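# Set the yellow sponge beside the blue foam block

## Task

Place the yellow sponge on the desk holding the blue foam block, directly beside that block with only a narrow gap. The blue block must stay at its original spot and orientation. The other foam blocks must stay on their desks and must not be knocked over. Nothing new may end up on the floor, the cartons must remain upright on their desks, and every desk must stay roughly where it was. The robot must not fall or be left leaning, or the task fails.

## Robot and tools

ROBOT. A Hello Robot Stretch 4 in simulation, about 1.6 m tall, with one arm. It has an omni-wheel base (rim within 0.23 m of its origin), a lift on a mast, an arm that telescopes forward, a three-axis wrist and a five-finger hand. A loose object may occasionally get nudged by an outside push.

FRAMES. Base frame: origin on the floor below the base centre, x forward, y left, z up, metres. hand_pose is reported in it and refers to a hand point 0.045 m in front of the palm; the printed value can be slightly wrong. The odometry frame is where the base frame sat at the start. base_odometry counts wheel turns only (slip looks like travel); heading in rad, left positive, -3.142 to 3.142.

TOOL move. Makes one action and returns state plus the pictures named in cameras. An action holds base, joints or both, optionally with speeds, pace or contact_limits; or it is end_of_arm alone. No action gives just state and images.
- base: one object, relative offsets from where the base last reported itself. {"translate_m": d} drives forward (+) or back, -2 to 2 m. {"strafe_m": d} slides left (+) or right, -2 to 2 m. {"rotate_rad": d} turns in place, counter-clockwise (+), -3.2 to 3.2. translate_m and strafe_m may be combined for a straight diagonal; rotate_rad goes alone.
- joints: one object of absolute targets by name (not offsets). lift_m 0 to 1.2 m; arm_m 0 to 0.55 m; wrist_yaw_rad -1.134 to 4.276 (0 ahead, + left, 3.14 folded back); wrist_pitch_rad -1.117 to 4.259 (0 level, 1.57 pointing down); wrist_roll_rad -1.117 to 4.259 (0 palm up, 1.57 palm to robot's right, 3.14 palm down). Fingers hand_little, hand_ring, hand_middle, hand_index, hand_thumb_bend on a -1 (curled) to +1 (straight) scale; hand_thumb_turn -1 (opposite the fingers) to +1 (beside the palm). Settings: hand_force_limit -1 to 1 (about 0 to 10 N fingertip force, 15 N for thumb motors) and hand_speed -0.96 to 1. Out-of-range targets are clipped and reported.
- pace: "slow", "default", "fast", "max". speeds: per-joint top speed for lift_m, arm_m and wrist joints. A raised lift (above 0.2) slows the base.
- contact_limits: 0 (gentlest) to 1 per motion for arm_m, lift_m, translate_m, strafe_m, rotate_rad, given only beside that same command; default 0.5. Even at 0 the arm needs a firm push to stop, so for a light press aim 1 to 3 mm past contact.
- end_of_arm: "enable_torque" re-powers wrist motors that shut off.
- cameras: head_camera, head_left_camera, head_right_camera, wrist_camera, all; [] for none.
- blocking: true/omitted waits until all motion rests; false returns within about 0.5 s while motion continues. A later move overrides only what it names. Actions are capped (time_out).

Other tools: wait {seconds 0 to 10, cameras}; stop {cameras} brakes all running motions and can re-brake slack wheels; zoom_image {camera, region [x0,y0,x1,y1] pixels, at most 504 by 504} on the newest picture of that camera; show_instructions shows the reference page; finished_scene {scene: 1} ends the scene for good.

If a move or wait is refused or hits a stop you did not order, later move, wait and finished_scene calls in the same reply are skipped (an invalid call such as a bad key does not cause this).

RESULT LINES. base_status and joint_status: done, moving, off_target, or stops contact_stop, time_out, limit_stop_at_own_body, limit_stop_at_tilt (lean over 6 degrees; lift, arm, wheels go slack), torque_fault. on_its_own lists what happened uncommanded, such as slack joints. lidar_m: 12 distances, 30-degree sectors counter-clockwise from straight ahead (4th left, 7th behind, 10th right); "-" means nothing seen or nearer than 0.25 m. wrist_depth_mm: 7x7 grid of depths, 100 to 2000 mm. base_tilt degrees (forward, right). turned_by_wheels vs turned_by_imu differing by more than about 0.1 rad over a move suggests a bump or slip. motor_effort in percent with peak in brackets; servo_current in mA. hand_stopped_by gives six words for little, ring, middle, index, thumb_bend, thumb_turn: moving, target, force, stalled or fault; each motor also has a _load_n reading, positive when pushed open.

HAND. A finger motor moves only when its target changes, stops at target or when its load hits hand_force_limit, then locks. At start the force limit is 0 and hand_speed -0.8; close at -0.94 or slower for a soft grip. Thumb turned in front (-1) wraps objects about 0.035 to 0.065 m thick; thumb tip against index pad can pinch light things. Fingers reach 0.06 to 0.07 m past the hand point. The wrist camera sits behind the palm heel and can collide.

CAMERAS. head_camera looks ahead and down from the mast (turn the base to look around); the two fisheyes look more steeply down and show base and arm; wrist_camera looks along the palm and is upside down when the palm faces down.

AVOID. Self-collision: hand over the base with low lift, tilted-up and rolled wrist, or yaw plus pitch below about -1.1. Tipping: heavy loads with arm extended while driving. Do not drop the sponge even a few millimetres, fling it, ram desks, bump the blue block, topple blocks or cartons, or push hard on fingers; lower gently and release.

Each tool is called after ">>>" as name([rows], argument=value, ...), one row to a line, values as JSON.

Reference images:

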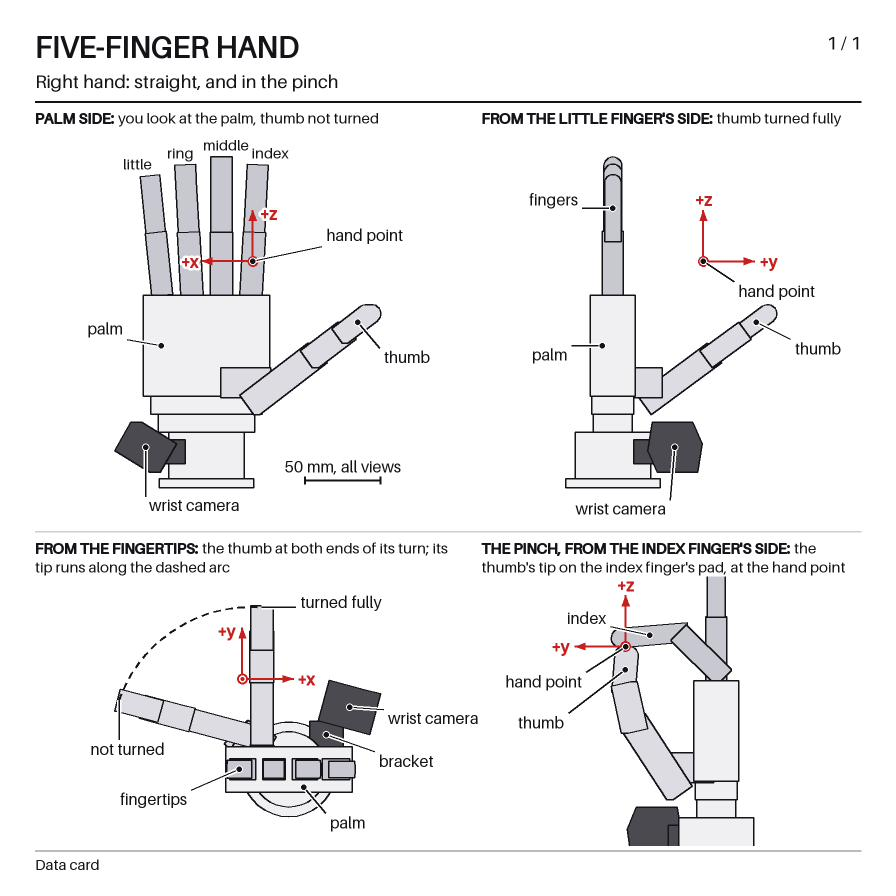

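## Session

>>> move()

Scene clock: 0.00 s.
base_odometry: x=+0.000 y=+0.000 heading=+0.000
turned_by_wheels: +0.000
turned_by_imu: +0.000
base_tilt: forward=-1.1 right=-0.7
lidar_m: 1.13 1.12 1.38 1.81 1.82 1.31 1.35 1.55 1.57 1.35 1.36 2.19
base_status: not commanded
joint_positions: lift_m=+0.296 arm_m=+0.001 wrist_yaw_rad=+3.085 wrist_pitch_rad=+0.003 wrist_roll_rad=+0.000 hand_little=+1.000 hand_ring=+1.000 hand_middle=+1.000 hand_index=+1.000 hand_thumb_turn=+1.000 hand_thumb_bend=+1.000 hand_force_limit=+0.000 hand_speed=-0.800
joint_status: not commanded
measured_speeds: all 0
hand_stopped_by: target,target,target,target,target,target
little_load_n: 0.0
ring_load_n: 0.0
middle_load_n: 0.0
index_load_n: 0.0
thumb_bend_load_n: 0.0
thumb_turn_load_n: 0.0
motor_effort: lift_m=+23 arm_m=-5 wheel_0=+0 wheel_1=-1 wheel_2=+0
servo_current: wrist_yaw_rad=46 wrist_pitch_rad=33 wrist_roll_rad=26
hand_pose: x=-0.0427 y=+0.1305 z=+0.5341 quat_wxyz=(-0.485, -0.486, +0.515, +0.513) (m; base frame)
wrist_depth_mm: - 138 - - - - - / - 139 180 - - - - / 122 142 231 - - - - / 142 1708 1863 - - - - / 1576 1708 1808 - - - - / 1281 1366 118 121 - - - / 946 - - - - - -
pictures: head_camera, head_left_camera, head_right_camera, wrist_camera
Images, in order (width x height): head_camera 420x560, head_left_camera 420x672, head_right_camera 420x672, wrist_camera 616x392.

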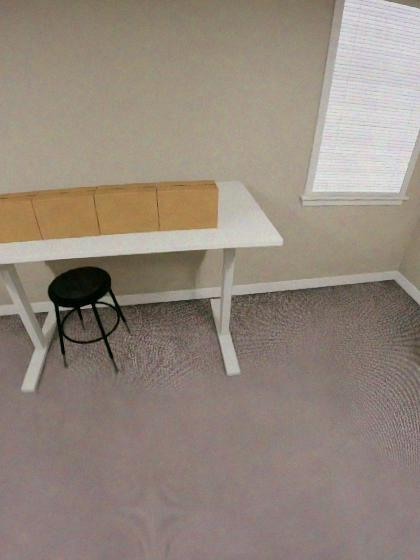

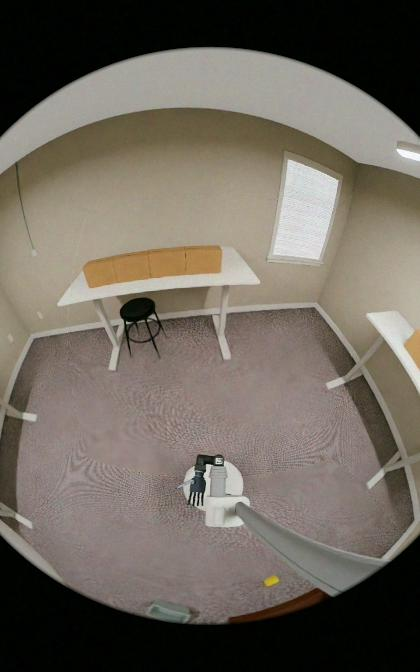

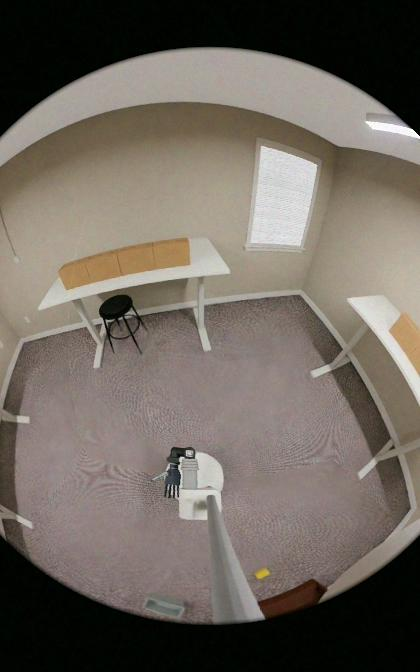

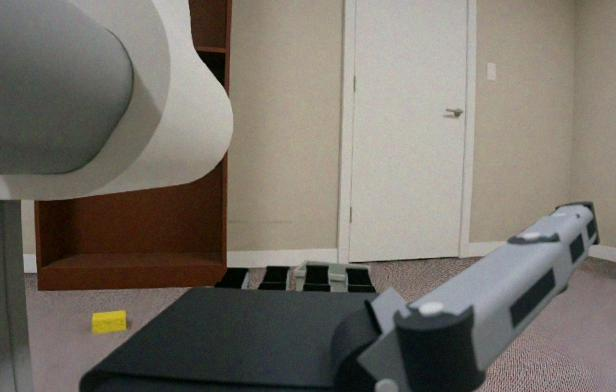

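>>> move(base={"rotate_rad": 1.57}, cameras=["head_camera","head_left_camera","head_right_camera"])

>>> move(base={"rotate_rad": 1.57}, cameras=["head_camera","head_left_camera","head_right_camera"])

>>> move(base={"rotate_rad": 1.57}, cameras=["head_camera","head_left_camera","head_right_camera"])

Scene clock: 2.33 s.
move: done
base_odometry: x=+0.000 y=+0.000 heading=+1.570
turned_by_wheels: +1.570
turned_by_imu: +1.560
base_tilt: forward=-1.2 right=-0.5
lidar_m: 1.81 1.82 2.06 1.32 1.52 1.58 1.37 1.37 2.21 1.14 1.14 1.38
base_status: done
joint_positions: lift_m=+0.296 arm_m=+0.001 wrist_yaw_rad=+3.085 wrist_pitch_rad=+0.003 wrist_roll_rad=+0.000 hand_little=+1.000 hand_ring=+1.000 hand_middle=+1.000 hand_index=+1.000 hand_thumb_turn=+1.000 hand_thumb_bend=+1.000 hand_force_limit=+0.000 hand_speed=-0.800
joint_status: not commanded
measured_speeds: all 0
hand_stopped_by: target,target,target,target,target,target
little_load_n: 0.0
ring_load_n: 0.0
middle_load_n: 0.0
index_load_n: 0.0
thumb_bend_load_n: 0.0
thumb_turn_load_n: 0.0
motor_effort: lift_m=+22(23) arm_m=-5(5) wheel_0=-3(11) wheel_1=-1(10) wheel_2=-1(10)
servo_current: wrist_yaw_rad=46(52) wrist_pitch_rad=52(59) wrist_roll_rad=52(59)
hand_pose: x=-0.0427 y=+0.1305 z=+0.5341 quat_wxyz=(-0.485, -0.486, +0.515, +0.513)
wrist_depth_mm: - 139 1618 - - - - / - 140 211 - - - - / 118 142 245 - - - - / 142 - - - - - - / 1661 - - - - - - / 1281 1336 118 121 - - - / 946 - - - - - -
Images, in order (width x height): head_camera 420x560, head_left_camera 420x672, head_right_camera 420x672.

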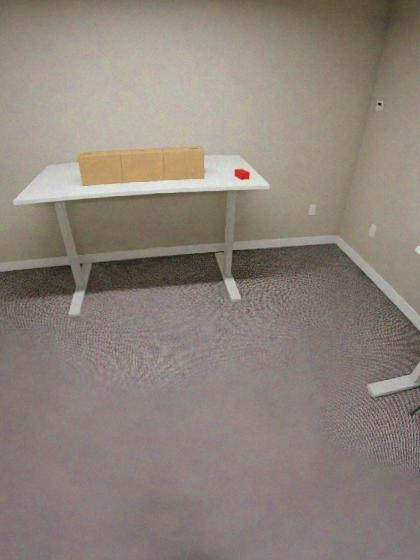

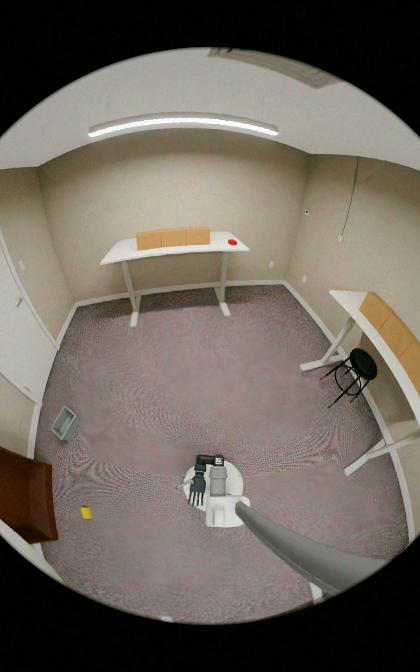

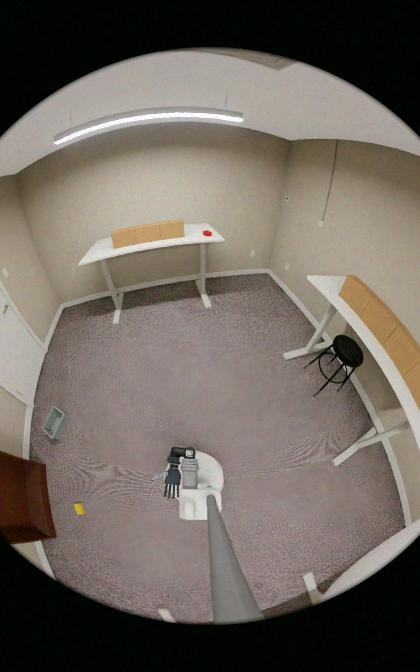

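Scene clock: 4.40 s.
move: done
base_odometry: x=+0.000 y=+0.000 heading=+3.139
turned_by_wheels: +1.570
turned_by_imu: +1.561
base_tilt: forward=-0.9 right=-0.4
lidar_m: 1.32 1.51 1.60 1.36 1.36 2.24 1.15 1.15 1.37 1.81 1.81 1.47
base_status: done
joint_positions: lift_m=+0.296 arm_m=+0.001 wrist_yaw_rad=+3.085 wrist_pitch_rad=+0.003 wrist_roll_rad=+0.000 hand_little=+1.000 hand_ring=+1.000 hand_middle=+1.000 hand_index=+1.000 hand_thumb_turn=+1.000 hand_thumb_bend=+1.000 hand_force_limit=+0.000 hand_speed=-0.800
joint_status: not commanded
measured_speeds: all 0
hand_stopped_by: target,target,target,target,target,target
little_load_n: 0.0
ring_load_n: 0.0
middle_load_n: 0.0
index_load_n: 0.0
thumb_bend_load_n: 0.0
thumb_turn_load_n: 0.0
motor_effort: lift_m=+22(23) arm_m=-5(5) wheel_0=-2(10) wheel_1=-1(11) wheel_2=-2(10)
servo_current: wrist_yaw_rad=39(52) wrist_pitch_rad=26(52) wrist_roll_rad=52(59)
hand_pose: x=-0.0427 y=+0.1305 z=+0.5341 quat_wxyz=(-0.485, -0.486, +0.515, +0.513)
wrist_depth_mm: - 139 1336 - - - - / - 140 192 - - - - / 118 142 246 - - - - / 142 186 - - - - - / 1255 1708 - - - - - / 1281 1336 118 121 - - - / 946 - - - - - -
Images, in order (width x height): head_camera 420x560, head_left_camera 420x672, head_right_camera 420x672.

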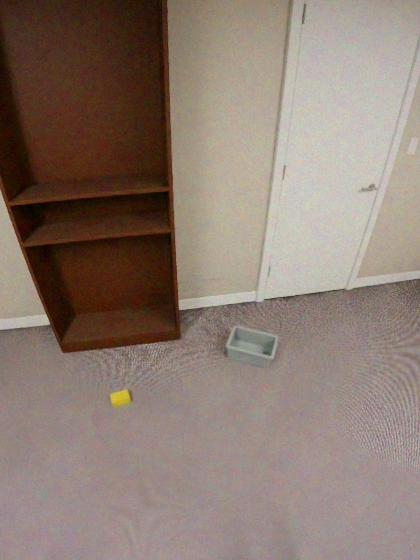

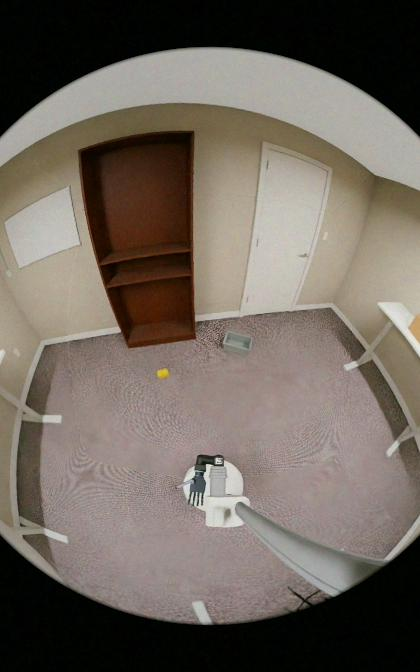

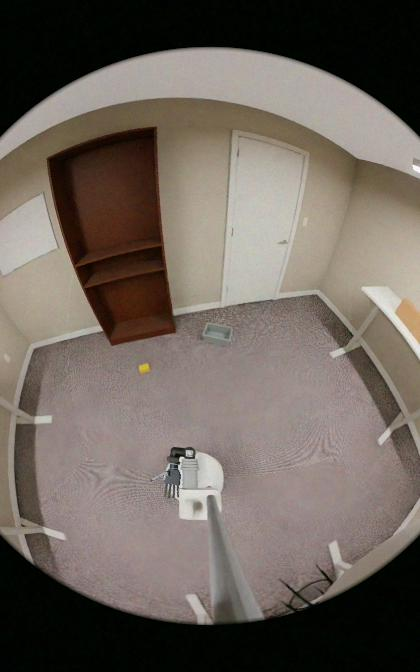

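Scene clock: 6.47 s.
move: done
base_odometry: x=+0.000 y=+0.000 heading=-1.574
turned_by_wheels: +1.570
turned_by_imu: +1.561
base_tilt: forward=-1.1 right=-0.6
lidar_m: 1.37 1.35 2.24 1.13 1.15 1.35 2.22 1.83 2.12 1.33 1.51 2.10
base_status: done
joint_positions: lift_m=+0.296 arm_m=+0.001 wrist_yaw_rad=+3.085 wrist_pitch_rad=+0.003 wrist_roll_rad=+0.000 hand_little=+1.000 hand_ring=+1.000 hand_middle=+1.000 hand_index=+1.000 hand_thumb_turn=+1.000 hand_thumb_bend=+1.000 hand_force_limit=+0.000 hand_speed=-0.800
joint_status: not commanded
measured_speeds: all 0
hand_stopped_by: target,target,target,target,target,target
little_load_n: 0.0
ring_load_n: 0.0
middle_load_n: 0.0
index_load_n: 0.0
thumb_bend_load_n: 0.0
thumb_turn_load_n: 0.0
motor_effort: lift_m=+23(23) arm_m=-5(5) wheel_0=-2(12) wheel_1=-2(10) wheel_2=-2(10)
servo_current: wrist_yaw_rad=39(52) wrist_pitch_rad=39(46) wrist_roll_rad=39(78)
hand_pose: x=-0.0426 y=+0.1305 z=+0.5341 quat_wxyz=(-0.485, -0.486, +0.515, +0.513)
wrist_depth_mm: - 139 - - - - - / - 140 229 - - - - / 118 142 244 - - - - / 142 - - - - - - / - - - - - - - / 1281 1308 118 121 - - - / 960 - - - - - -
Images, in order (width x height): head_camera 420x560, head_left_camera 420x672, head_right_camera 420x672.

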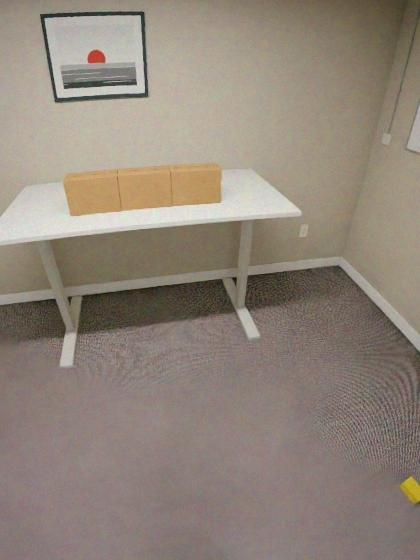

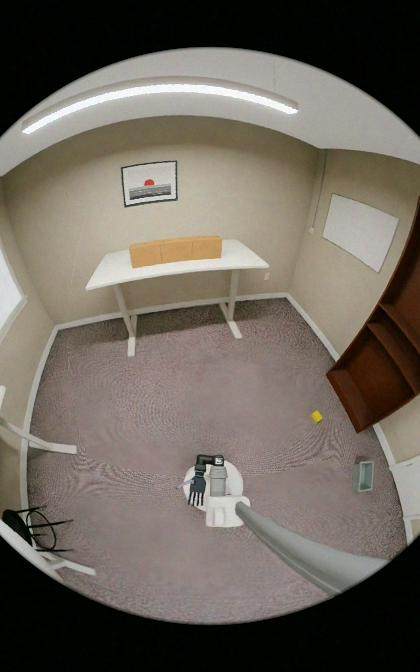

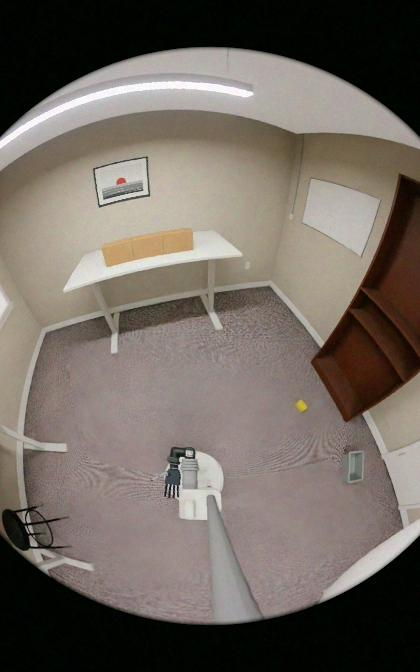

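>>> zoom_image(camera="head_camera", region=[0, 140, 310, 260])

Scaled by 1.626 from the camera's image (finer frame: 1200x1600).

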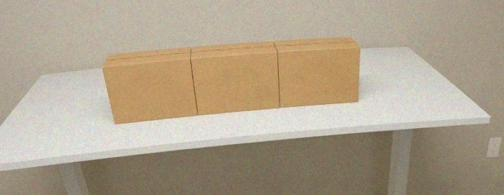

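>>> move(base={"translate_m": 0.65}, cameras=["head_camera","head_left_camera","head_right_camera"])

Scene clock: 10.70 s.
move: done
base_odometry: x=-0.002 y=-0.650 heading=-1.574
turned_by_wheels: +0.000
turned_by_imu: -0.001
base_tilt: forward=-1.3 right=-0.6
lidar_m: 0.74 0.73 0.87 2.10 1.31 1.55 3.24 2.44 1.52 1.33 1.34 0.88
base_status: done
joint_positions: lift_m=+0.296 arm_m=+0.001 wrist_yaw_rad=+3.085 wrist_pitch_rad=+0.003 wrist_roll_rad=+0.000 hand_little=+1.000 hand_ring=+1.000 hand_middle=+1.000 hand_index=+1.000 hand_thumb_turn=+1.000 hand_thumb_bend=+1.000 hand_force_limit=+0.000 hand_speed=-0.800
joint_status: not commanded
measured_speeds: all 0
hand_stopped_by: target,target,target,target,target,target
little_load_n: 0.0
ring_load_n: 0.0
middle_load_n: 0.0
index_load_n: 0.0
thumb_bend_load_n: 0.0
thumb_turn_load_n: 0.0
motor_effort: lift_m=+22(23) arm_m=-5(5) wheel_0=+2(13) wheel_1=+1(9) wheel_2=-3(16)
servo_current: wrist_yaw_rad=46(52) wrist_pitch_rad=39(52) wrist_roll_rad=26(72)
hand_pose: x=-0.0426 y=+0.1305 z=+0.5341 quat_wxyz=(-0.485, -0.486, +0.515, +0.513)
wrist_depth_mm: - 139 - - - - 1397 / - 140 220 - - - - / 119 142 255 - - - - / 142 - - - - - 1863 / - - - - - - - / 1255 1308 118 121 - - - / 960 - - - - - -
Images, in order (width x height): head_camera 420x560, head_left_camera 420x672, head_right_camera 420x672.

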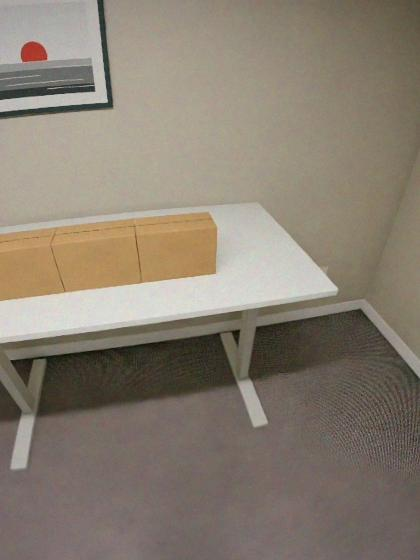

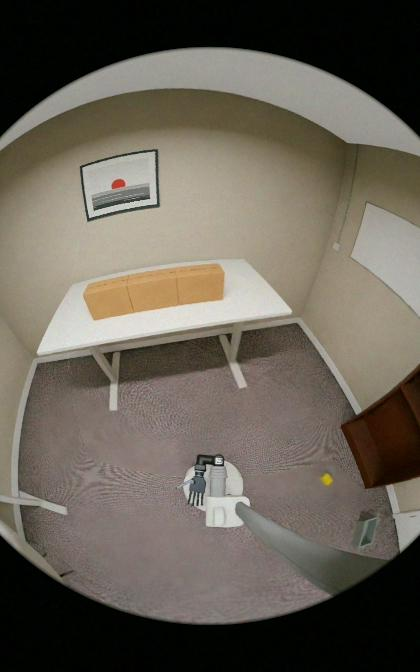

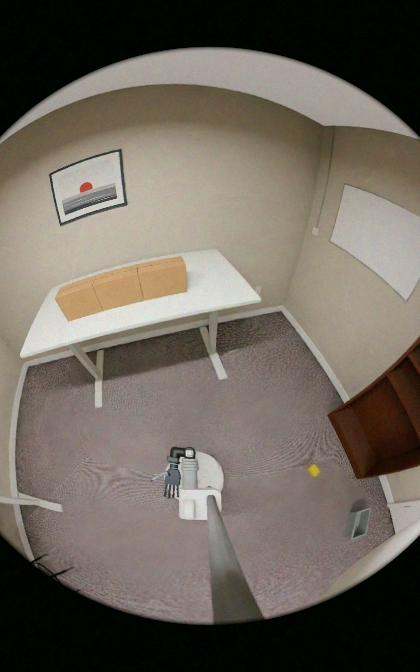

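>>> move(joints={"lift_m": 1.1, "wrist_yaw_rad": 0.0, "wrist_roll_rad": 0.0, "wrist_pitch_rad": 0.9}, cameras=["all"])

Scene clock: 14.97 s.
move: done
base_odometry: x=-0.002 y=-0.650 heading=-1.574
turned_by_wheels: +0.000
turned_by_imu: +0.001
base_tilt: forward=-1.3 right=-0.5
lidar_m: 0.74 0.74 0.85 2.12 1.32 1.55 3.24 2.48 1.52 1.34 1.33 0.89
base_status: not commanded
joint_positions: lift_m=+1.100 arm_m=+0.001 wrist_yaw_rad=+0.003 wrist_pitch_rad=+0.899 wrist_roll_rad=+0.000 hand_little=+1.000 hand_ring=+1.000 hand_middle=+1.000 hand_index=+1.000 hand_thumb_turn=+1.000 hand_thumb_bend=+1.000 hand_force_limit=+0.000 hand_speed=-0.800
joint_status: all done
measured_speeds: all 0
hand_stopped_by: target,target,target,target,target,target
little_load_n: 0.0
ring_load_n: 0.0
middle_load_n: 0.0
index_load_n: 0.0
thumb_bend_load_n: 0.0
thumb_turn_load_n: 0.0
motor_effort: lift_m=+28(32) arm_m=-5(5) wheel_0=+2(3) wheel_1=+1(2) wheel_2=-3(3)
servo_current: wrist_yaw_rad=39(111) wrist_pitch_rad=33(85) wrist_roll_rad=46(65)
hand_pose: x=+0.3572 y=-0.1177 z=+1.1419 quat_wxyz=(+0.233, +0.667, +0.668, +0.233)
wrist_depth_mm: 564 569 564 585 1537 1618 - / 1336 1397 1537 1618 1708 1808 - / 1499 1661 1661 1708 1708 1661 1661 / 1576 1537 1537 1499 1537 1537 1537 / 1397 1366 1397 1336 1397 1397 - / 1229 1255 118 121 - - - / 1160 - - - - - -
pictures: head_camera, head_left_camera, head_right_camera, wrist_camera
Images, in order (width x height): head_camera 420x560, head_left_camera 420x672, head_right_camera 420x672, wrist_camera 616x392.

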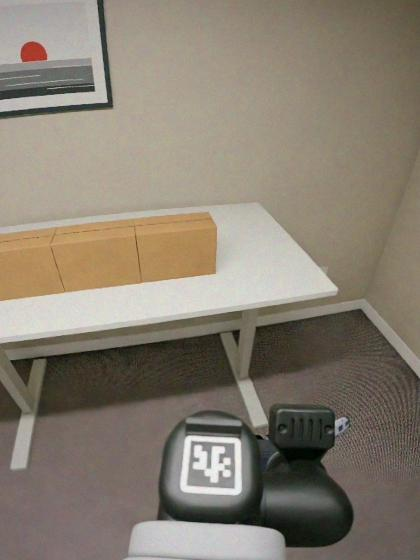

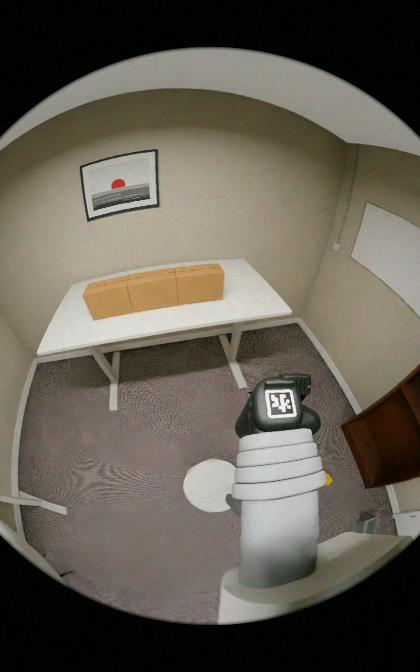

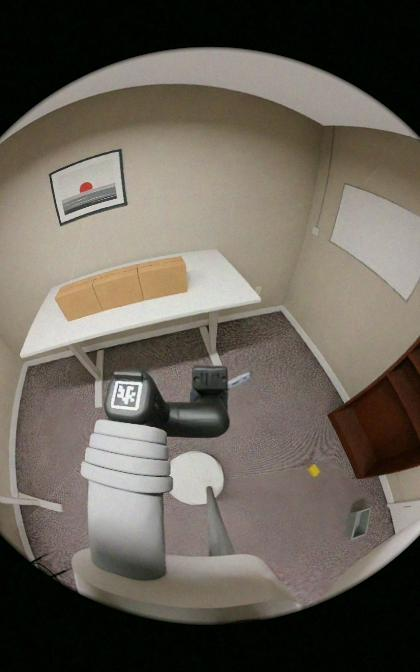

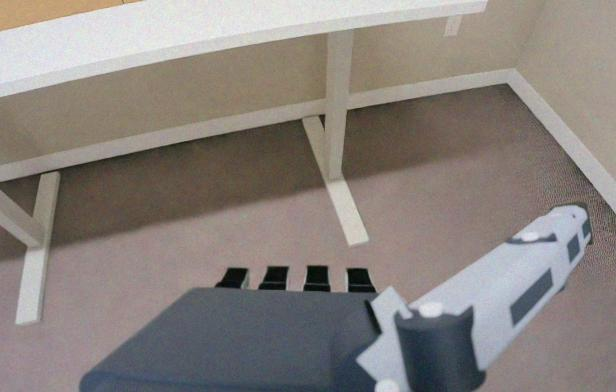

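>>> move(base={"strafe_m": 0.4}, joints={"arm_m": 0.35, "wrist_pitch_rad": 0.7, "lift_m": 1.15}, cameras=["all"])

Scene clock: 17.80 s.
move: done
base_odometry: x=+0.397 y=-0.651 heading=-1.574
turned_by_wheels: +0.000
turned_by_imu: +0.001
base_tilt: forward=-1.0 right=-0.6
lidar_m: 0.64 0.62 0.72 1.73 0.96 1.08 3.36 2.56 2.39 1.72 2.03 0.76
base_status: done
joint_positions: lift_m=+1.150 arm_m=+0.350 wrist_yaw_rad=+0.002 wrist_pitch_rad=+0.710 wrist_roll_rad=+0.000 hand_little=+1.000 hand_ring=+1.000 hand_middle=+1.000 hand_index=+1.000 hand_thumb_turn=+1.000 hand_thumb_bend=+1.000 hand_force_limit=+0.000 hand_speed=-0.800
joint_status: all done
measured_speeds: all 0
hand_stopped_by: target,target,target,target,target,target
little_load_n: 0.0
ring_load_n: 0.0
middle_load_n: 0.0
index_load_n: 0.0
thumb_bend_load_n: 0.0
thumb_turn_load_n: 0.0
motor_effort: lift_m=+28(32) arm_m=+8(12) wheel_0=-5(19) wheel_1=+5(18) wheel_2=+0(4)
servo_current: wrist_yaw_rad=33(59) wrist_pitch_rad=52(117) wrist_roll_rad=33(59)
hand_pose: x=+0.7279 y=-0.1179 z=+1.2291 quat_wxyz=(+0.295, +0.642, +0.643, +0.295)
wrist_depth_mm: 732 778 831 866 904 946 991 / 768 759 387 382 382 399 407 / 332 327 324 334 351 366 389 / 296 314 340 362 399 436 525 / 336 366 392 415 445 469 - / 387 397 118 121 - - - / 362 - - - - - -
pictures: head_camera, head_left_camera, head_right_camera, wrist_camera
Images, in order (width x height): head_camera 420x560, head_left_camera 420x672, head_right_camera 420x672, wrist_camera 616x392.

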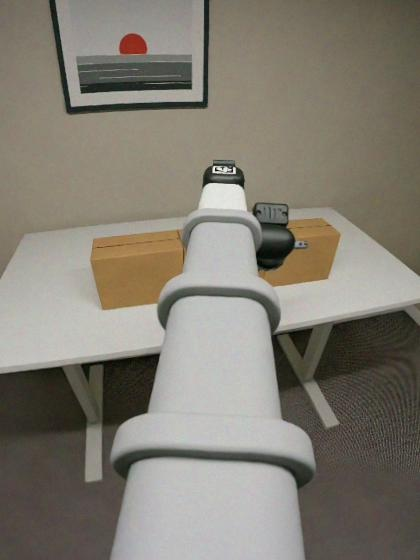

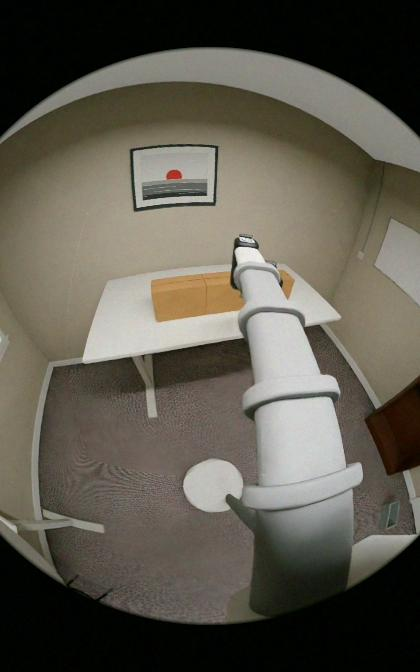

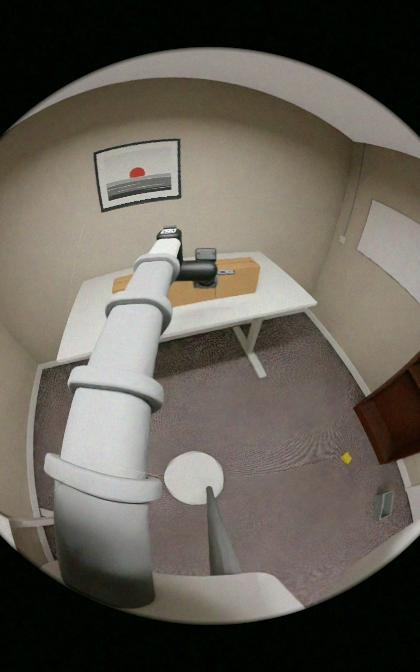

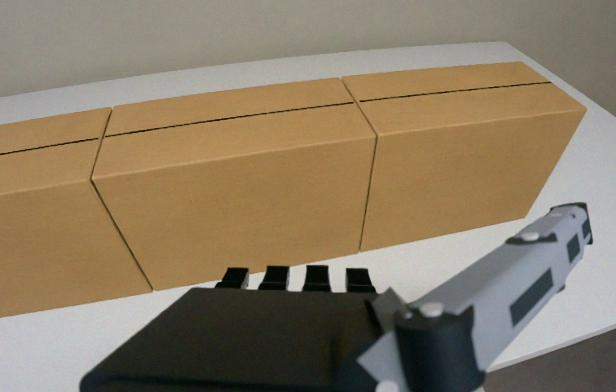

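>>> move(base={"translate_m": 0.2}, joints={"arm_m": 0.5, "wrist_pitch_rad": 0.75, "lift_m": 1.2, "wrist_roll_rad": 3.14}, cameras=["all"])

Scene clock: 20.73 s.
move: done
base_odometry: x=+0.397 y=-0.851 heading=-1.574
turned_by_wheels: +0.000
turned_by_imu: +0.000
base_tilt: forward=-1.1 right=-0.5
lidar_m: 0.44 0.44 0.50 1.75 1.06 1.16 3.60 2.79 1.97 1.71 0.96 0.54
base_status: done
joint_positions: lift_m=+1.200 arm_m=+0.500 wrist_yaw_rad=+0.002 wrist_pitch_rad=+0.749 wrist_roll_rad=+3.138 hand_little=+1.000 hand_ring=+1.000 hand_middle=+1.000 hand_index=+1.000 hand_thumb_turn=+1.000 hand_thumb_bend=+1.000 hand_force_limit=+0.000 hand_speed=-0.800
joint_status: all done
measured_speeds: all 0
hand_stopped_by: target,target,target,target,target,target
little_load_n: -0.5
ring_load_n: 0.0
middle_load_n: 0.0
index_load_n: 0.0
thumb_bend_load_n: 0.0
thumb_turn_load_n: 0.0
motor_effort: lift_m=+28(31) arm_m=+8(12) wheel_0=+1(11) wheel_1=+2(9) wheel_2=-3(16)
servo_current: wrist_yaw_rad=26(52) wrist_pitch_rad=39(91) wrist_roll_rad=46(111)
hand_pose: x=+0.7917 y=-0.0566 z=+1.1828 quat_wxyz=(-0.282, +0.650, -0.646, +0.283)
wrist_depth_mm: 162 161 160 156 155 151 - / 185 179 178 175 172 168 362 / 208 206 204 427 421 410 407 / 525 517 508 496 484 480 459 / 647 634 597 559 569 554 - / 820 750 118 121 - - - / 732 - - - - - -
pictures: head_camera, head_left_camera, head_right_camera, wrist_camera
Images, in order (width x height): head_camera 420x560, head_left_camera 420x672, head_right_camera 420x672, wrist_camera 616x392.

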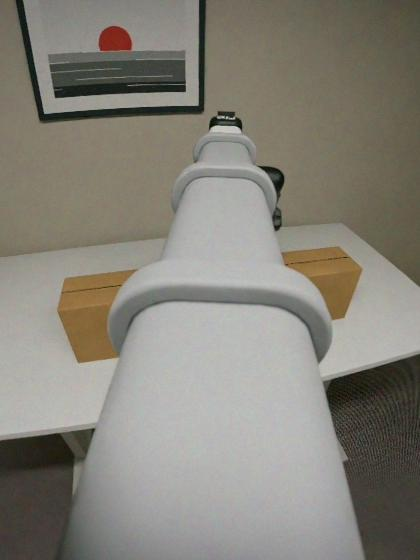

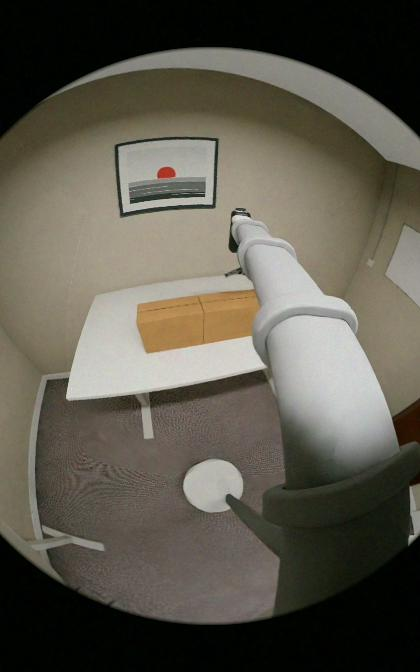

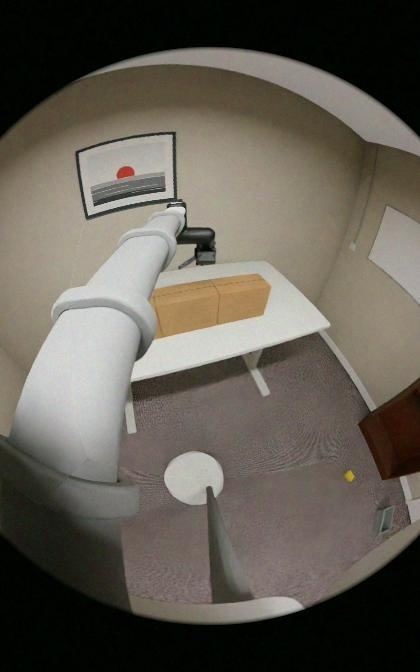

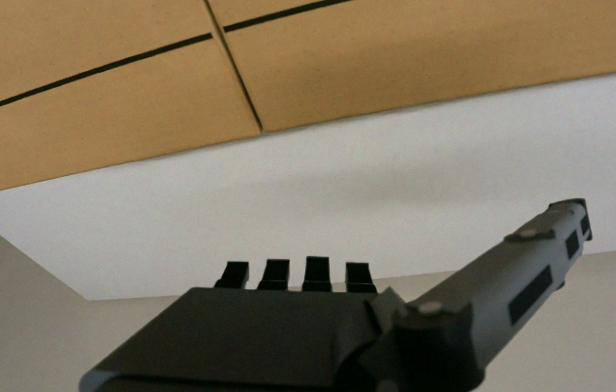

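>>> move(base={"strafe_m": 0.3}, joints={"wrist_yaw_rad": 0.4}, cameras=["head_camera","wrist_camera"])

Scene clock: 23.20 s.
move: done
base_odometry: x=+0.696 y=-0.852 heading=-1.575
turned_by_wheels: +0.000
turned_by_imu: +0.000
base_tilt: forward=-1.1 right=-0.5
lidar_m: 0.35 0.35 0.41 1.46 0.98 0.85 1.45 2.84 2.25 1.99 0.77 0.42
base_status: done
joint_positions: lift_m=+1.200 arm_m=+0.500 wrist_yaw_rad=+0.398 wrist_pitch_rad=+0.749 wrist_roll_rad=+3.138 hand_little=+1.000 hand_ring=+1.000 hand_middle=+1.000 hand_index=+1.000 hand_thumb_turn=+1.000 hand_thumb_bend=+1.000 hand_force_limit=+0.000 hand_speed=-0.800
joint_status: all done
measured_speeds: all 0
hand_stopped_by: target,target,target,target,target,target
little_load_n: 0.0
ring_load_n: 0.0
middle_load_n: 0.0
index_load_n: 0.0
thumb_bend_load_n: 0.0
thumb_turn_load_n: 0.0
motor_effort: lift_m=+28(28) arm_m=+8(8) wheel_0=-5(17) wheel_1=+4(17) wheel_2=-1(4)
servo_current: wrist_yaw_rad=26(98) wrist_pitch_rad=13(59) wrist_roll_rad=20(65)
hand_pose: x=+0.8042 y=-0.0055 z=+1.1828 quat_wxyz=(-0.332, +0.765, -0.506, +0.222)
wrist_depth_mm: 345 343 336 330 330 324 322 / 384 379 379 373 370 362 357 / 442 442 433 427 421 415 404 / 525 521 512 496 488 477 459 / 530 549 569 559 569 559 - / 473 492 118 121 - - - / 433 - - - - - -
Images, in order (width x height): head_camera 420x560, wrist_camera 616x392.

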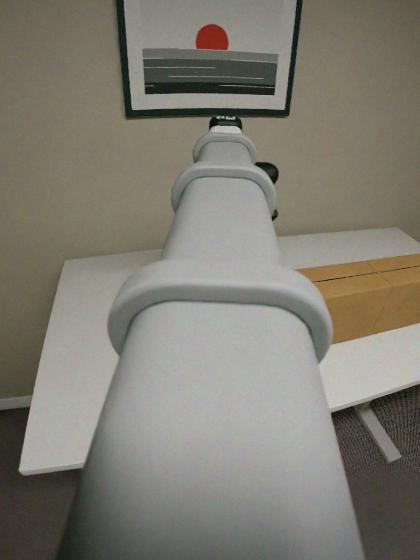

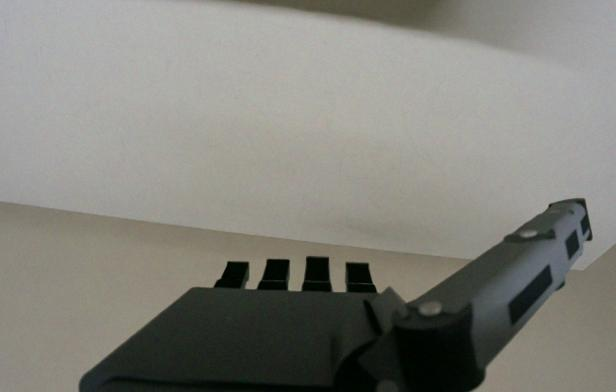

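>>> move(base={"strafe_m": -0.13}, joints={"wrist_yaw_rad": 0.0}, cameras=["head_camera","wrist_camera"])

Scene clock: 25.00 s.
move: done
base_odometry: x=+0.567 y=-0.852 heading=-1.574
turned_by_wheels: +0.000
turned_by_imu: +0.002
base_tilt: forward=-1.0 right=-0.5
lidar_m: 0.40 0.39 0.45 1.58 0.94 0.95 3.26 2.83 2.15 1.85 0.84 0.47
base_status: done
joint_positions: lift_m=+1.200 arm_m=+0.500 wrist_yaw_rad=+0.002 wrist_pitch_rad=+0.749 wrist_roll_rad=+3.138 hand_little=+1.000 hand_ring=+1.000 hand_middle=+1.000 hand_index=+1.000 hand_thumb_turn=+1.000 hand_thumb_bend=+1.000 hand_force_limit=+0.000 hand_speed=-0.800
joint_status: all done
measured_speeds: all 0
hand_stopped_by: target,target,target,target,target,target
little_load_n: 0.0
ring_load_n: 0.0
middle_load_n: 0.0
index_load_n: -0.5
thumb_bend_load_n: 0.0
thumb_turn_load_n: -0.5
motor_effort: lift_m=+28(28) arm_m=+8(8) wheel_0=+5(18) wheel_1=-4(13) wheel_2=+1(4)
servo_current: wrist_yaw_rad=46(124) wrist_pitch_rad=39(46) wrist_roll_rad=39(59)
hand_pose: x=+0.7917 y=-0.0565 z=+1.1828 quat_wxyz=(-0.282, +0.650, -0.646, +0.283)
wrist_depth_mm: 162 161 157 156 334 325 320 / 180 180 382 373 370 362 355 / 445 439 433 427 421 410 404 / 525 512 508 496 488 480 459 / 654 627 591 564 569 554 - / 778 723 118 121 - - - / 707 - - - - - -
Images, in order (width x height): head_camera 420x560, wrist_camera 616x392.

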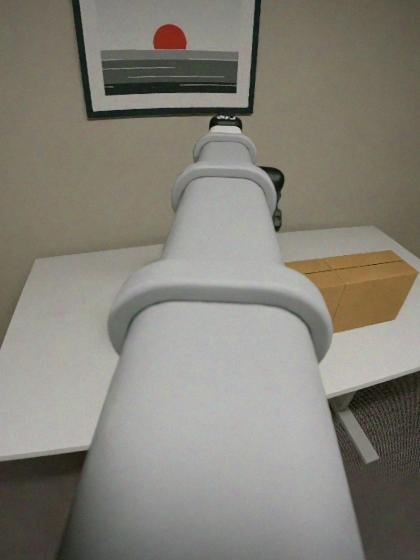

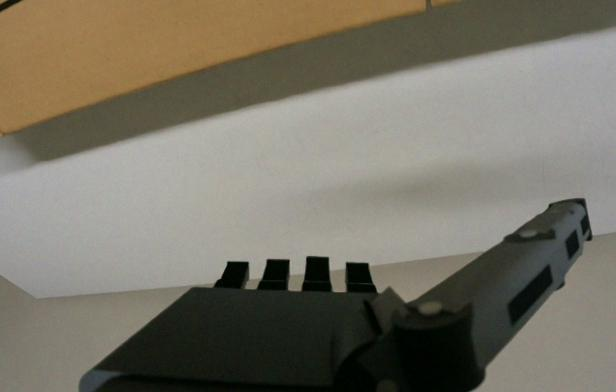

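>>> move(joints={"wrist_pitch_rad": 0.0}, cameras=["wrist_camera"])

>>> move(base={"translate_m": -0.5}, joints={"arm_m": 0.05})

>>> move(base={"rotate_rad": 1.57}, cameras=["head_camera","head_left_camera"])

Scene clock: 27.47 s.
move: done
base_odometry: x=+0.567 y=-0.852 heading=-1.574
turned_by_wheels: +0.000
turned_by_imu: +0.001
base_tilt: forward=-0.9 right=-0.6
lidar_m: 0.37 0.39 0.46 1.59 0.92 0.95 3.28 2.84 2.15 1.86 0.85 0.47
base_status: not commanded
joint_positions: lift_m=+1.200 arm_m=+0.500 wrist_yaw_rad=+0.002 wrist_pitch_rad=+0.013 wrist_roll_rad=+3.138 hand_little=+1.000 hand_ring=+1.000 hand_middle=+1.000 hand_index=+1.000 hand_thumb_turn=+1.000 hand_thumb_bend=+1.000 hand_force_limit=+0.000 hand_speed=-0.800
joint_status: all done
measured_speeds: all 0
hand_stopped_by: target,target,target,target,target,target
little_load_n: 0.0
ring_load_n: 0.0
middle_load_n: 0.0
index_load_n: 0.0
thumb_bend_load_n: 0.0
thumb_turn_load_n: -0.5
motor_effort: lift_m=+27(28) arm_m=+8(8) wheel_0=+5(6) wheel_1=-4(4) wheel_2=+1(2)
servo_current: wrist_yaw_rad=39(46) wrist_pitch_rad=59(254) wrist_roll_rad=52(65)
hand_pose: x=+0.8913 y=-0.0563 z=+1.3147 quat_wxyz=(-0.496, +0.505, -0.502, +0.497)
wrist_depth_mm: 691 634 585 544 504 466 445 / 699 634 585 535 500 466 442 / 683 627 574 539 496 459 442 / 676 627 574 530 496 459 442 / 683 627 569 525 488 473 - / 683 621 118 121 - - - / 676 - - - - - -
Images, in order (width x height): wrist_camera 616x392.

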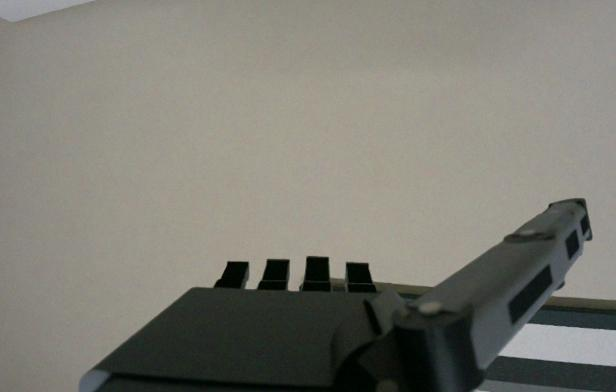

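Scene clock: 30.60 s.
move: done
base_odometry: x=+0.568 y=-0.352 heading=-1.575
turned_by_wheels: +0.000
turned_by_imu: +0.003
base_tilt: forward=-1.2 right=-0.4
lidar_m: 0.87 0.86 1.73 0.68 0.68 0.80 1.46 2.33 2.78 1.95 1.95 1.05
base_status: done
joint_positions: lift_m=+1.200 arm_m=+0.050 wrist_yaw_rad=+0.002 wrist_pitch_rad=+0.012 wrist_roll_rad=+3.138 hand_little=+1.000 hand_ring=+1.000 hand_middle=+1.000 hand_index=+1.000 hand_thumb_turn=+1.000 hand_thumb_bend=+1.000 hand_force_limit=+0.000 hand_speed=-0.800
joint_status: all done
measured_speeds: all 0
hand_stopped_by: target,target,target,target,target,target
little_load_n: 0.0
ring_load_n: 0.0
middle_load_n: 0.0
index_load_n: 0.0
thumb_bend_load_n: 0.0
thumb_turn_load_n: -0.5
motor_effort: lift_m=+27(28) arm_m=-8(13) wheel_0=-3(11) wheel_1=-2(11) wheel_2=+3(17)
servo_current: wrist_yaw_rad=46(59) wrist_pitch_rad=59(78) wrist_roll_rad=33(72)
hand_pose: x=+0.4421 y=-0.0564 z=+1.3149 quat_wxyz=(-0.497, +0.504, -0.502, +0.497)
wrist_depth_mm: - - 759 750 750 707 683 / - - 917 854 778 1255 - / - 1708 1618 1464 1366 1281 1205 / - 1708 1661 1537 1397 1281 1205 / - 1661 1576 1430 1366 1308 - / - 1661 118 121 - - - / - - - - - - -
pictures: none

Scene clock: 33.43 s.
move: done
base_odometry: x=+0.568 y=-0.352 heading=-0.005
turned_by_wheels: +1.569
turned_by_imu: +1.560
base_tilt: forward=-1.1 right=-0.6
lidar_m: 0.69 0.66 0.76 1.35 2.29 1.94 1.97 1.97 1.05 0.88 0.87 1.73
base_status: done
joint_positions: lift_m=+1.200 arm_m=+0.050 wrist_yaw_rad=+0.002 wrist_pitch_rad=+0.012 wrist_roll_rad=+3.138 hand_little=+1.000 hand_ring=+1.000 hand_middle=+1.000 hand_index=+1.000 hand_thumb_turn=+1.000 hand_thumb_bend=+1.000 hand_force_limit=+0.000 hand_speed=-0.800
joint_status: not commanded
measured_speeds: all 0
hand_stopped_by: target,target,target,target,target,target
little_load_n: 0.0
ring_load_n: 0.0
middle_load_n: 0.0
index_load_n: -0.5
thumb_bend_load_n: 0.0
thumb_turn_load_n: 0.0
motor_effort: lift_m=+28(28) arm_m=-8(8) wheel_0=-3(10) wheel_1=-3(11) wheel_2=-3(8)
servo_current: wrist_yaw_rad=46(46) wrist_pitch_rad=39(85) wrist_roll_rad=20(65)
hand_pose: x=+0.4421 y=-0.0564 z=+1.3149 quat_wxyz=(-0.497, +0.504, -0.502, +0.497)
wrist_depth_mm: 1464 - - - - - - / 1464 1537 1430 1336 - - - / 1537 1576 1430 1336 - - - / 1499 1537 1397 1336 - - - / 1537 1537 1397 1308 - - - / 1537 1499 118 121 - - - / 1537 - - - - - -
Images, in order (width x height): head_camera 420x560, head_left_camera 420x672.

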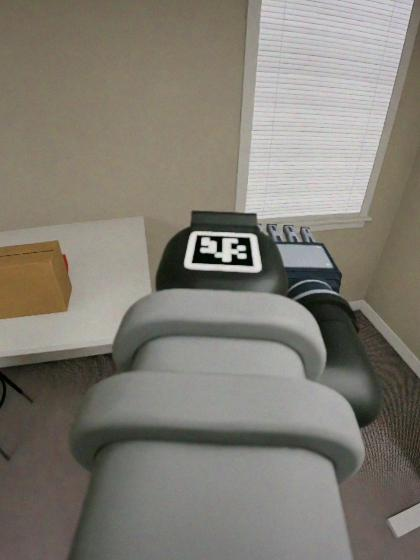

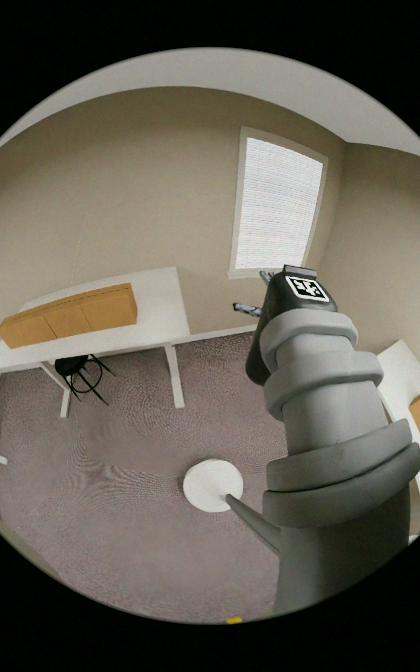

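>>> move(base={"strafe_m": 0.4, "translate_m": 0.15}, joints={"arm_m": 0.5})

>>> move(joints={"wrist_pitch_rad": 0.75}, cameras=["head_camera","head_left_camera","wrist_camera"])

Scene clock: 36.53 s.
move: done
base_odometry: x=+0.720 y=+0.047 heading=-0.005
turned_by_wheels: +0.000
turned_by_imu: +0.003
base_tilt: forward=-1.3 right=-0.4
lidar_m: 0.44 0.43 0.51 0.86 1.95 2.23 2.06 2.25 1.45 1.19 1.19 0.50
base_status: done
joint_positions: lift_m=+1.200 arm_m=+0.500 wrist_yaw_rad=+0.001 wrist_pitch_rad=+0.012 wrist_roll_rad=+3.138 hand_little=+1.000 hand_ring=+1.000 hand_middle=+1.000 hand_index=+1.000 hand_thumb_turn=+1.000 hand_thumb_bend=+1.000 hand_force_limit=+0.000 hand_speed=-0.800
joint_status: all done
measured_speeds: all 0
hand_stopped_by: target,target,target,target,target,target
little_load_n: 0.0
ring_load_n: 0.0
middle_load_n: 0.0
index_load_n: 0.0
thumb_bend_load_n: 0.0
thumb_turn_load_n: 0.0
motor_effort: lift_m=+27(28) arm_m=+8(13) wheel_0=-2(16) wheel_1=+3(16) wheel_2=-1(6)
servo_current: wrist_yaw_rad=46(59) wrist_pitch_rad=52(78) wrist_roll_rad=46(65)
hand_pose: x=+0.8913 y=-0.0565 z=+1.3149 quat_wxyz=(-0.496, +0.504, -0.502, +0.498)
wrist_depth_mm: 809 732 - - - - - / 809 715 - - - - - / 798 741 - - - - - / 778 715 - - - - - / 788 723 - 211 - - - / 778 707 117 121 - - - / 778 - - - - - -
pictures: none

Scene clock: 37.60 s.
move: done
base_odometry: x=+0.720 y=+0.047 heading=-0.005
turned_by_wheels: +0.000
turned_by_imu: +0.000
base_tilt: forward=-1.1 right=-0.4
lidar_m: 0.41 0.40 0.50 0.90 1.94 2.25 2.05 2.23 1.46 1.19 1.21 0.51
base_status: not commanded
joint_positions: lift_m=+1.200 arm_m=+0.500 wrist_yaw_rad=+0.001 wrist_pitch_rad=+0.749 wrist_roll_rad=+3.138 hand_little=+1.000 hand_ring=+1.000 hand_middle=+1.000 hand_index=+1.000 hand_thumb_turn=+1.000 hand_thumb_bend=+1.000 hand_force_limit=+0.000 hand_speed=-0.800
joint_status: all done
measured_speeds: all 0
hand_stopped_by: target,target,target,target,target,target
little_load_n: 0.0
ring_load_n: 0.0
middle_load_n: 0.0
index_load_n: 0.0
thumb_bend_load_n: 0.0
thumb_turn_load_n: 0.0
motor_effort: lift_m=+28(28) arm_m=+8(8) wheel_0=-2(3) wheel_1=+3(3) wheel_2=-1(1)
servo_current: wrist_yaw_rad=39(46) wrist_pitch_rad=20(98) wrist_roll_rad=65(65)
hand_pose: x=+0.7918 y=-0.0567 z=+1.1829 quat_wxyz=(-0.282, +0.650, -0.647, +0.283)
wrist_depth_mm: 1308 1281 1308 - - - - / 1430 1464 1397 - - - - / 1661 - - - - - - / - - - - - - - / 960 931 - 212 - - - / 904 831 117 121 - - - / 798 - - - - - -
Images, in order (width x height): head_camera 420x560, head_left_camera 420x672, wrist_camera 616x392.

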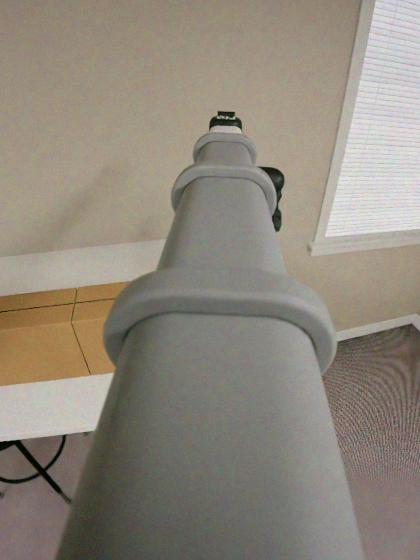

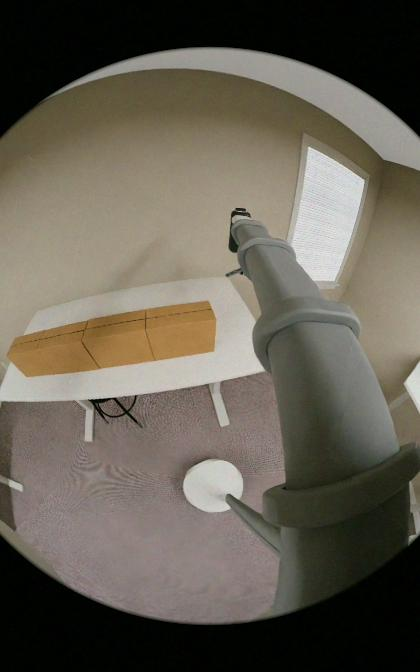

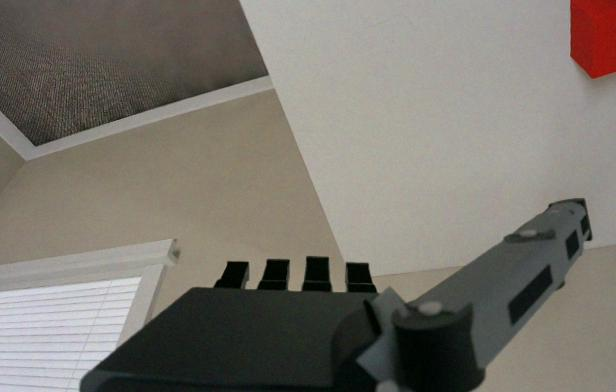

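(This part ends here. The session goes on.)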